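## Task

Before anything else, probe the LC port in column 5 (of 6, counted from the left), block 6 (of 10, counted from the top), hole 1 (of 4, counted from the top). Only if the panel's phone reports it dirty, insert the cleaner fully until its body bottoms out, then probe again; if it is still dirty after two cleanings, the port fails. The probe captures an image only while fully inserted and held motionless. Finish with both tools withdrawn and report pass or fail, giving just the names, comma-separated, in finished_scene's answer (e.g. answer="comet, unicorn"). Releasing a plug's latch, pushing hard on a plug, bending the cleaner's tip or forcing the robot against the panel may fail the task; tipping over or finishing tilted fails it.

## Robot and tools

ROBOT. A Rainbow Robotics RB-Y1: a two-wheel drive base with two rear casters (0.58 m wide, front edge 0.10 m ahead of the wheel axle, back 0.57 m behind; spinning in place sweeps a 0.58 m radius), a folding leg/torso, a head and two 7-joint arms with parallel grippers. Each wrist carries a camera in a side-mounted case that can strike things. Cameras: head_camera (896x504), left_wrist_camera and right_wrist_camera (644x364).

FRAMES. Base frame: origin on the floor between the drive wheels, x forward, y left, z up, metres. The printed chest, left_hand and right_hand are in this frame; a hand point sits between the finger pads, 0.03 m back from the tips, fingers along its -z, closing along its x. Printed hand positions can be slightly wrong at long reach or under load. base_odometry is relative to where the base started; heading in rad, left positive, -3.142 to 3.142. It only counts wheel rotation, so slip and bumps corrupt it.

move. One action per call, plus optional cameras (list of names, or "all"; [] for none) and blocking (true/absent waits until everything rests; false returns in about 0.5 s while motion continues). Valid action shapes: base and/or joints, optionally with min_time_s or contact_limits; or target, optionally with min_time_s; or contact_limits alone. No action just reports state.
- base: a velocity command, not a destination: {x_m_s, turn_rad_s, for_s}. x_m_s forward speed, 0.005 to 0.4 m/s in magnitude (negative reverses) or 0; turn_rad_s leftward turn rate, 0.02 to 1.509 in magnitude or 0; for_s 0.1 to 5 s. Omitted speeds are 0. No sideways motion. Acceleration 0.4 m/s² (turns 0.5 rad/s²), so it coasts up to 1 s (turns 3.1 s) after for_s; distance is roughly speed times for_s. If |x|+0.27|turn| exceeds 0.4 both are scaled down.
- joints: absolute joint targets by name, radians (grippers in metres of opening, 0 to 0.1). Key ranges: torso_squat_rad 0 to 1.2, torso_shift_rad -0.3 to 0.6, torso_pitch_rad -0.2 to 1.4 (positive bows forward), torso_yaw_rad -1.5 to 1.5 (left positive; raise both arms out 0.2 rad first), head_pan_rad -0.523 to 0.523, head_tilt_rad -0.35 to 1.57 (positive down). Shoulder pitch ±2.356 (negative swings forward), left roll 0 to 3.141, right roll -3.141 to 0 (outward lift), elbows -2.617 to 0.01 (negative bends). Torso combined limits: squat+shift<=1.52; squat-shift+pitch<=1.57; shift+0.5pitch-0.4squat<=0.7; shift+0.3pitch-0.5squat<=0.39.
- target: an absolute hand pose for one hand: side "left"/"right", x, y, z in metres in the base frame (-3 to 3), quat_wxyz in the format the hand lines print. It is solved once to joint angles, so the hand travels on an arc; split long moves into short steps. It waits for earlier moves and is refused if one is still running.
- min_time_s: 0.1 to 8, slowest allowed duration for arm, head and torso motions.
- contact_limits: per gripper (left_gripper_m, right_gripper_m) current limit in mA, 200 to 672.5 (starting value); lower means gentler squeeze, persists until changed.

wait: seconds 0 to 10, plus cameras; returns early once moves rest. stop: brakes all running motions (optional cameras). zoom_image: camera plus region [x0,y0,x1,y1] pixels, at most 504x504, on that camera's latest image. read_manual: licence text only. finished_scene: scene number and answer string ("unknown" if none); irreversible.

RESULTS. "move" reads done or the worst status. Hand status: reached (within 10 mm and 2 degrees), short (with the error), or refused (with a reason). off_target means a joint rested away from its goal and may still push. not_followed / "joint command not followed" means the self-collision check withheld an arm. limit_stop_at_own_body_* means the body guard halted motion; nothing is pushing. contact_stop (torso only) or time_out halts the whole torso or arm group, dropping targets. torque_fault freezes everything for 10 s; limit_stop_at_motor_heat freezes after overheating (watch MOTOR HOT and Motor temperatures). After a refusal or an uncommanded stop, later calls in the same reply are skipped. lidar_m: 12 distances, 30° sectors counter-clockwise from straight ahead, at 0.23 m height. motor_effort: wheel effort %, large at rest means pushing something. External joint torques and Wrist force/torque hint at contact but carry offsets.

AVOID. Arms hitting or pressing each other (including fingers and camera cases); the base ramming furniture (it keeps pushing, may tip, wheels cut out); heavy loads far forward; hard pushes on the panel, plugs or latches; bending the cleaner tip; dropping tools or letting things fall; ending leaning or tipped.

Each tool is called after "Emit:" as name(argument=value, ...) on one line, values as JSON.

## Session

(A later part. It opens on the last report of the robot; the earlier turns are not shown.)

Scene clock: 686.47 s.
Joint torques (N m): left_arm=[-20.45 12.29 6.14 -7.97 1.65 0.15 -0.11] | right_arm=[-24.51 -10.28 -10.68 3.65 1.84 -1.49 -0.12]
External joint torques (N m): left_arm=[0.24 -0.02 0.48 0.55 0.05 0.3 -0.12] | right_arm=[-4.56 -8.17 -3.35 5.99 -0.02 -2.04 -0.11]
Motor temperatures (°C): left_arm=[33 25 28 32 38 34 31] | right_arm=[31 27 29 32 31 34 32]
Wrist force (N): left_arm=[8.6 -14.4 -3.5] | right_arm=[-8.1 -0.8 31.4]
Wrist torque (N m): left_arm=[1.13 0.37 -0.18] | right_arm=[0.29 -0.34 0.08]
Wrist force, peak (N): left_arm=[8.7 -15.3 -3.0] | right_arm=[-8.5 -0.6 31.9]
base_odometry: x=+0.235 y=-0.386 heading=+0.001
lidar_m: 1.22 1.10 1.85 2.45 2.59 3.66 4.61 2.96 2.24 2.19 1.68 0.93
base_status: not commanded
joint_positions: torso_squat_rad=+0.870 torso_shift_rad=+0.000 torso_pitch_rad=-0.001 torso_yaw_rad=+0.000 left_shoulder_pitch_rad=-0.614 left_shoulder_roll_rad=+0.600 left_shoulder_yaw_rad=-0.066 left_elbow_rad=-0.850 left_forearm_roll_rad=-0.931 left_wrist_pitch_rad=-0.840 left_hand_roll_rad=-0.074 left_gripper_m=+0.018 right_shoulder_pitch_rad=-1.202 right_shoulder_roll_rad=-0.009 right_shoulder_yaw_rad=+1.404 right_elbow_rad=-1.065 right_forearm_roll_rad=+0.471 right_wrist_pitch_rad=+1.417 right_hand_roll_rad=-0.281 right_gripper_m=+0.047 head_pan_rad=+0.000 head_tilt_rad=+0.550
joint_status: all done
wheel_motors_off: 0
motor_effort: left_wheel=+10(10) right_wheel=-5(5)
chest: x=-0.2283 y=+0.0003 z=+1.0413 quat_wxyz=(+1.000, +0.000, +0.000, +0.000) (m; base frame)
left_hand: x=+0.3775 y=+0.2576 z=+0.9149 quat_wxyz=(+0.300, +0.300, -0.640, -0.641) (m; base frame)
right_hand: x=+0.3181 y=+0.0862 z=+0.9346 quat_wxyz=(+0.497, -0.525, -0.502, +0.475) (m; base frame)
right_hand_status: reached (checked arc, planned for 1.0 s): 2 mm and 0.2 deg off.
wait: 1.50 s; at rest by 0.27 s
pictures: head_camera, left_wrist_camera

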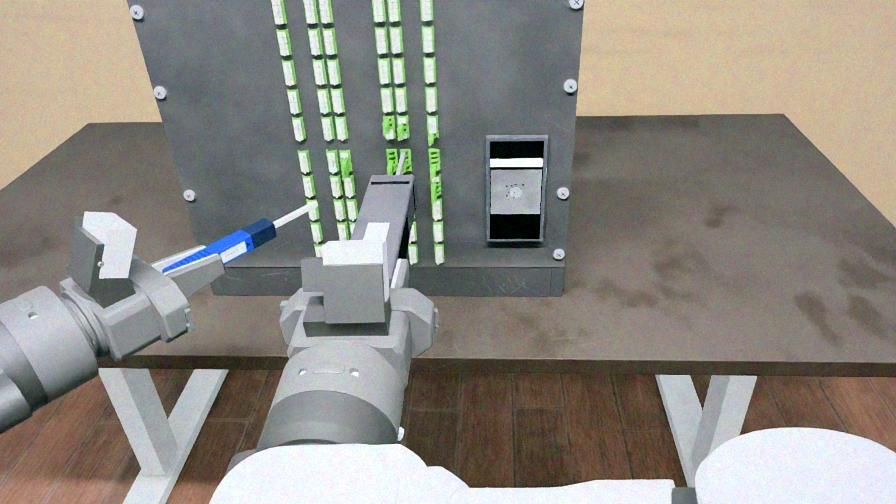

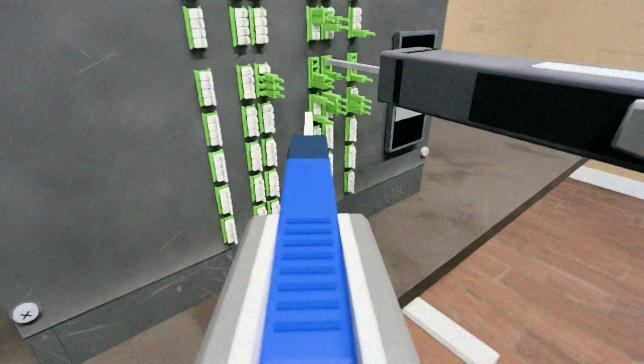

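Emit:
move(target={"side":"right","x":0.312,"y":0.0873,"z":0.9352,"quat_wxyz":[0.4972,-0.5264,-0.5019,0.4739]}, min_time_s=1.2, cameras=[])

Emit:
move(target={"side":"right","x":0.3,"y":0.088,"z":0.9357,"quat_wxyz":[0.4972,-0.5264,-0.5019,0.4739]}, min_time_s=1.2, cameras=[])

Emit:
move(target={"side":"right","x":0.27,"y":0.088,"z":0.936,"quat_wxyz":[0.4972,-0.5264,-0.5019,0.4739]}, min_time_s=1, cameras=["head_camera","left_wrist_camera"])

Emit:
move(target={"side":"right","x":0.22,"y":-0.18,"z":0.96,"quat_wxyz":[0.4972,-0.5264,-0.5019,0.4739]}, min_time_s=2, cameras=["head_camera"])

Scene clock: 702.83 s.
Joint torques (N m): left_arm=[-20.74 12.27 6.03 -7.83 1.81 0.08 -0.02] | right_arm=[-20.37 -1.91 -6.51 -2.71 2.49 1.07 0.26]
External joint torques (N m): left_arm=[-0.07 -0.04 0.37 0.69 0.21 0.24 -0.04] | right_arm=[-0.62 0.05 0.91 -0.29 0.62 0.54 0.26]
Motor temperatures (°C): left_arm=[32 25 28 32 38 34 31] | right_arm=[31 27 29 32 31 34 32]
Wrist force (N): left_arm=[8.9 -14.4 -3.3] | right_arm=[-4.5 2.4 0.6]
Wrist torque (N m): left_arm=[1.17 0.37 -0.17] | right_arm=[0.36 -1.41 0.09]
Wrist force, peak (N): left_arm=[9.7 -15.3 -2.9] | right_arm=[-8.8 -1.5 31.7]
move: done
base_odometry: x=+0.235 y=-0.386 heading=+0.001
lidar_m: 1.23 1.08 1.86 2.45 2.60 3.67 4.61 2.97 2.24 2.18 1.68 0.92
base_status: not commanded
joint_positions: torso_squat_rad=+0.870 torso_shift_rad=+0.000 torso_pitch_rad=+0.000 torso_yaw_rad=+0.000 left_shoulder_pitch_rad=-0.614 left_shoulder_roll_rad=+0.600 left_shoulder_yaw_rad=-0.066 left_elbow_rad=-0.850 left_forearm_roll_rad=-0.931 left_wrist_pitch_rad=-0.840 left_hand_roll_rad=-0.074 left_gripper_m=+0.018 right_shoulder_pitch_rad=-1.198 right_shoulder_roll_rad=-0.009 right_shoulder_yaw_rad=+1.406 right_elbow_rad=-1.089 right_forearm_roll_rad=+0.473 right_wrist_pitch_rad=+1.442 right_hand_roll_rad=-0.272 right_gripper_m=+0.047 head_pan_rad=+0.000 head_tilt_rad=+0.550
joint_status: all done
wheel_motors_off: 0
motor_effort: left_wheel=+8(11) right_wheel=-5(5)
chest: x=-0.2279 y=+0.0003 z=+1.0413 quat_wxyz=(+1.000, +0.000, +0.000, +0.000) (m; base frame)
left_hand: x=+0.3778 y=+0.2577 z=+0.9145 quat_wxyz=(+0.300, +0.300, -0.640, -0.641) (m; base frame)
right_hand: x=+0.3126 y=+0.0874 z=+0.9349 quat_wxyz=(+0.497, -0.526, -0.502, +0.474) (m; base frame)
right_hand_status: reached (checked arc, planned for 1.2 s): 1 mm and 0.0 deg off.
pictures: none
No camera images: "cameras" was empty.

Scene clock: 704.37 s.
Joint torques (N m): left_arm=[-20.23 12.12 6.01 -7.88 1.75 0.13 -0.14] | right_arm=[-21.06 -2.9 -6.59 -3.55 3.13 0.42 0.36]
External joint torques (N m): left_arm=[0.44 -0.19 0.35 0.64 0.15 0.28 -0.15] | right_arm=[-1.68 -1.22 1.09 -0.96 1.23 -0.08 0.37]
Motor temperatures (°C): left_arm=[32 25 28 32 38 34 31] | right_arm=[31 27 29 32 31 34 32]
Wrist force (N): left_arm=[8.6 -15.0 -3.4] | right_arm=[-5.7 3.3 1.1]
Wrist torque (N m): left_arm=[1.20 0.40 -0.18] | right_arm=[0.49 -1.02 0.14]
Wrist force, peak (N): left_arm=[8.4 -15.7 -3.3] | right_arm=[-8.9 3.3 2.0]
move: done
base_odometry: x=+0.235 y=-0.386 heading=+0.001
lidar_m: 1.24 1.09 1.87 2.45 2.59 3.67 4.61 2.96 2.24 2.18 1.69 0.93
base_status: not commanded
joint_positions: torso_squat_rad=+0.870 torso_shift_rad=+0.000 torso_pitch_rad=+0.000 torso_yaw_rad=+0.000 left_shoulder_pitch_rad=-0.614 left_shoulder_roll_rad=+0.600 left_shoulder_yaw_rad=-0.066 left_elbow_rad=-0.850 left_forearm_roll_rad=-0.931 left_wrist_pitch_rad=-0.840 left_hand_roll_rad=-0.074 left_gripper_m=+0.018 right_shoulder_pitch_rad=-1.187 right_shoulder_roll_rad=-0.018 right_shoulder_yaw_rad=+1.412 right_elbow_rad=-1.148 right_forearm_roll_rad=+0.479 right_wrist_pitch_rad=+1.490 right_hand_roll_rad=-0.255 right_gripper_m=+0.047 head_pan_rad=+0.000 head_tilt_rad=+0.550
joint_status: all done
wheel_motors_off: 0
motor_effort: left_wheel=+9(11) right_wheel=-5(5)
chest: x=-0.2279 y=+0.0003 z=+1.0413 quat_wxyz=(+1.000, +0.000, +0.000, +0.000) (m; base frame)
left_hand: x=+0.3778 y=+0.2576 z=+0.9145 quat_wxyz=(+0.300, +0.300, -0.640, -0.641) (m; base frame)
right_hand: x=+0.3009 y=+0.0882 z=+0.9354 quat_wxyz=(+0.498, -0.526, -0.502, +0.473) (m; base frame)
right_hand_status: reached (checked arc, planned for 1.2 s): 1 mm and 0.1 deg off.
pictures: none
No camera images: "cameras" was empty.

Scene clock: 705.70 s.
Joint torques (N m): left_arm=[-20.63 12.31 6.1 -7.97 1.68 0.06 -0.18] | right_arm=[-20.43 -2.08 -7.34 -3.67 3.07 0.22 0.4]
External joint torques (N m): left_arm=[0.04 0 0.44 0.55 0.08 0.21 -0.19] | right_arm=[-2.05 -1.07 0.83 -0.68 1.14 -0.21 0.41]
Motor temperatures (°C): left_arm=[32 25 28 32 38 34 31] | right_arm=[31 27 29 32 31 34 32]
Wrist force (N): left_arm=[8.6 -15.0 -3.2] | right_arm=[-5.7 3.6 1.7]
Wrist torque (N m): left_arm=[1.22 0.36 -0.12] | right_arm=[0.51 -1.06 0.11]
Wrist force, peak (N): left_arm=[9.1 -15.6 -3.8] | right_arm=[-5.8 3.9 1.7]
move: done
base_odometry: x=+0.235 y=-0.386 heading=+0.001
lidar_m: 1.24 1.09 1.87 2.45 2.58 3.69 4.61 2.95 2.24 2.17 1.68 0.91
base_status: not commanded
joint_positions: torso_squat_rad=+0.870 torso_shift_rad=+0.000 torso_pitch_rad=+0.000 torso_yaw_rad=+0.000 left_shoulder_pitch_rad=-0.614 left_shoulder_roll_rad=+0.600 left_shoulder_yaw_rad=-0.066 left_elbow_rad=-0.850 left_forearm_roll_rad=-0.931 left_wrist_pitch_rad=-0.840 left_hand_roll_rad=-0.074 left_gripper_m=+0.018 right_shoulder_pitch_rad=-1.156 right_shoulder_roll_rad=-0.041 right_shoulder_yaw_rad=+1.433 right_elbow_rad=-1.297 right_forearm_roll_rad=+0.498 right_wrist_pitch_rad=+1.606 right_hand_roll_rad=-0.214 right_gripper_m=+0.047 head_pan_rad=+0.000 head_tilt_rad=+0.550
joint_status: all done
wheel_motors_off: 0
motor_effort: left_wheel=+8(10) right_wheel=-5(6)
chest: x=-0.2279 y=+0.0003 z=+1.0413 quat_wxyz=(+1.000, +0.000, +0.000, +0.000) (m; base frame)
left_hand: x=+0.3778 y=+0.2576 z=+0.9145 quat_wxyz=(+0.300, +0.300, -0.640, -0.641) (m; base frame)
right_hand: x=+0.2701 y=+0.0881 z=+0.9359 quat_wxyz=(+0.497, -0.526, -0.502, +0.474) (m; base frame)
right_hand_status: reached (checked arc, planned for 1.0 s): 0 mm and 0.0 deg off.
pictures: head_camera, left_wrist_camera

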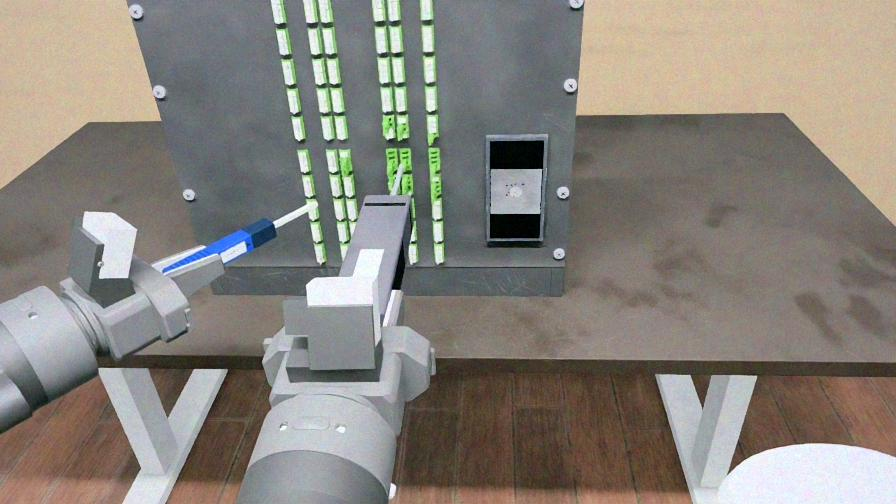

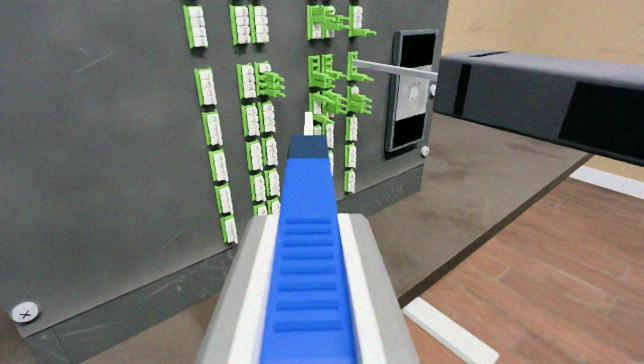

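Scene clock: 708.03 s.
Joint torques (N m): left_arm=[-20.24 12.27 6.24 -7.85 1.71 0.16 -0.01] | right_arm=[-16.82 -7.36 -8.79 -4.17 2.96 0.52 -0.15]
External joint torques (N m): left_arm=[0.43 -0.04 0.58 0.67 0.1 0.31 -0.03] | right_arm=[-1.73 0.08 -0.05 -0.54 1.09 -0.13 -0.14]
Motor temperatures (°C): left_arm=[32 25 28 32 38 34 31] | right_arm=[31 27 29 32 31 34 32]
Wrist force (N): left_arm=[8.1 -14.8 -2.8] | right_arm=[-5.2 3.3 0.7]
Wrist torque (N m): left_arm=[1.21 0.31 -0.17] | right_arm=[0.59 -1.01 0.13]
Wrist force, peak (N): left_arm=[9.1 -15.5 -3.1] | right_arm=[-5.7 4.4 1.7]
move: done
base_odometry: x=+0.235 y=-0.386 heading=+0.001
lidar_m: 1.23 1.08 1.85 2.45 2.58 3.67 4.61 2.96 2.24 2.18 1.67 0.93
base_status: not commanded
joint_positions: torso_squat_rad=+0.870 torso_shift_rad=+0.000 torso_pitch_rad=+0.000 torso_yaw_rad=+0.000 left_shoulder_pitch_rad=-0.614 left_shoulder_roll_rad=+0.600 left_shoulder_yaw_rad=-0.066 left_elbow_rad=-0.850 left_forearm_roll_rad=-0.931 left_wrist_pitch_rad=-0.840 left_hand_roll_rad=-0.074 left_gripper_m=+0.018 right_shoulder_pitch_rad=-0.961 right_shoulder_roll_rad=-1.026 right_shoulder_yaw_rad=+1.553 right_elbow_rad=-2.259 right_forearm_roll_rad=+0.636 right_wrist_pitch_rad=+1.637 right_hand_roll_rad=-0.330 right_gripper_m=+0.047 head_pan_rad=+0.000 head_tilt_rad=+0.550
joint_status: all done
wheel_motors_off: 0
motor_effort: left_wheel=+10(11) right_wheel=-5(6)
chest: x=-0.2279 y=+0.0003 z=+1.0413 quat_wxyz=(+1.000, +0.000, +0.000, +0.000) (m; base frame)
left_hand: x=+0.3778 y=+0.2576 z=+0.9145 quat_wxyz=(+0.300, +0.300, -0.640, -0.641) (m; base frame)
right_hand: x=+0.2199 y=-0.1800 z=+0.9598 quat_wxyz=(+0.497, -0.526, -0.501, +0.474) (m; base frame)
right_hand_status: reached (checked arc, planned for 2.0 s): 0 mm and 0.1 deg off.
pictures: head_camera

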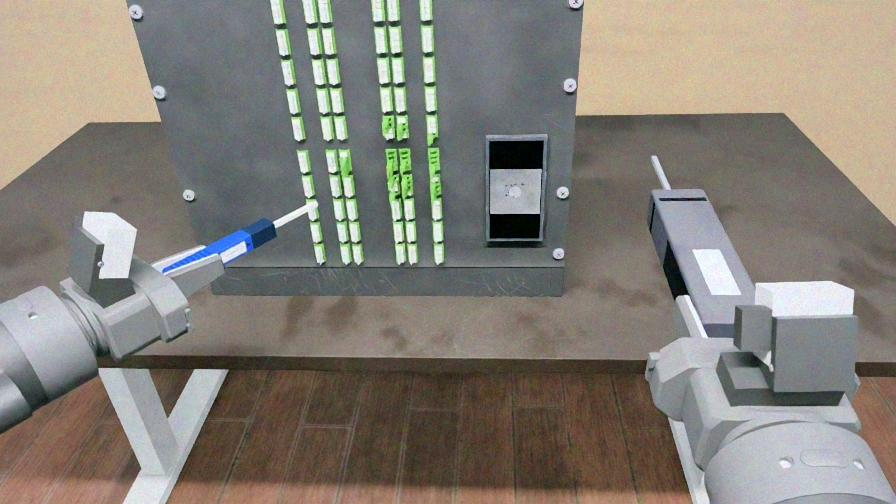

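Emit:
finished_scene(scene=1, answer="fail")

The scene is finished: the task was done.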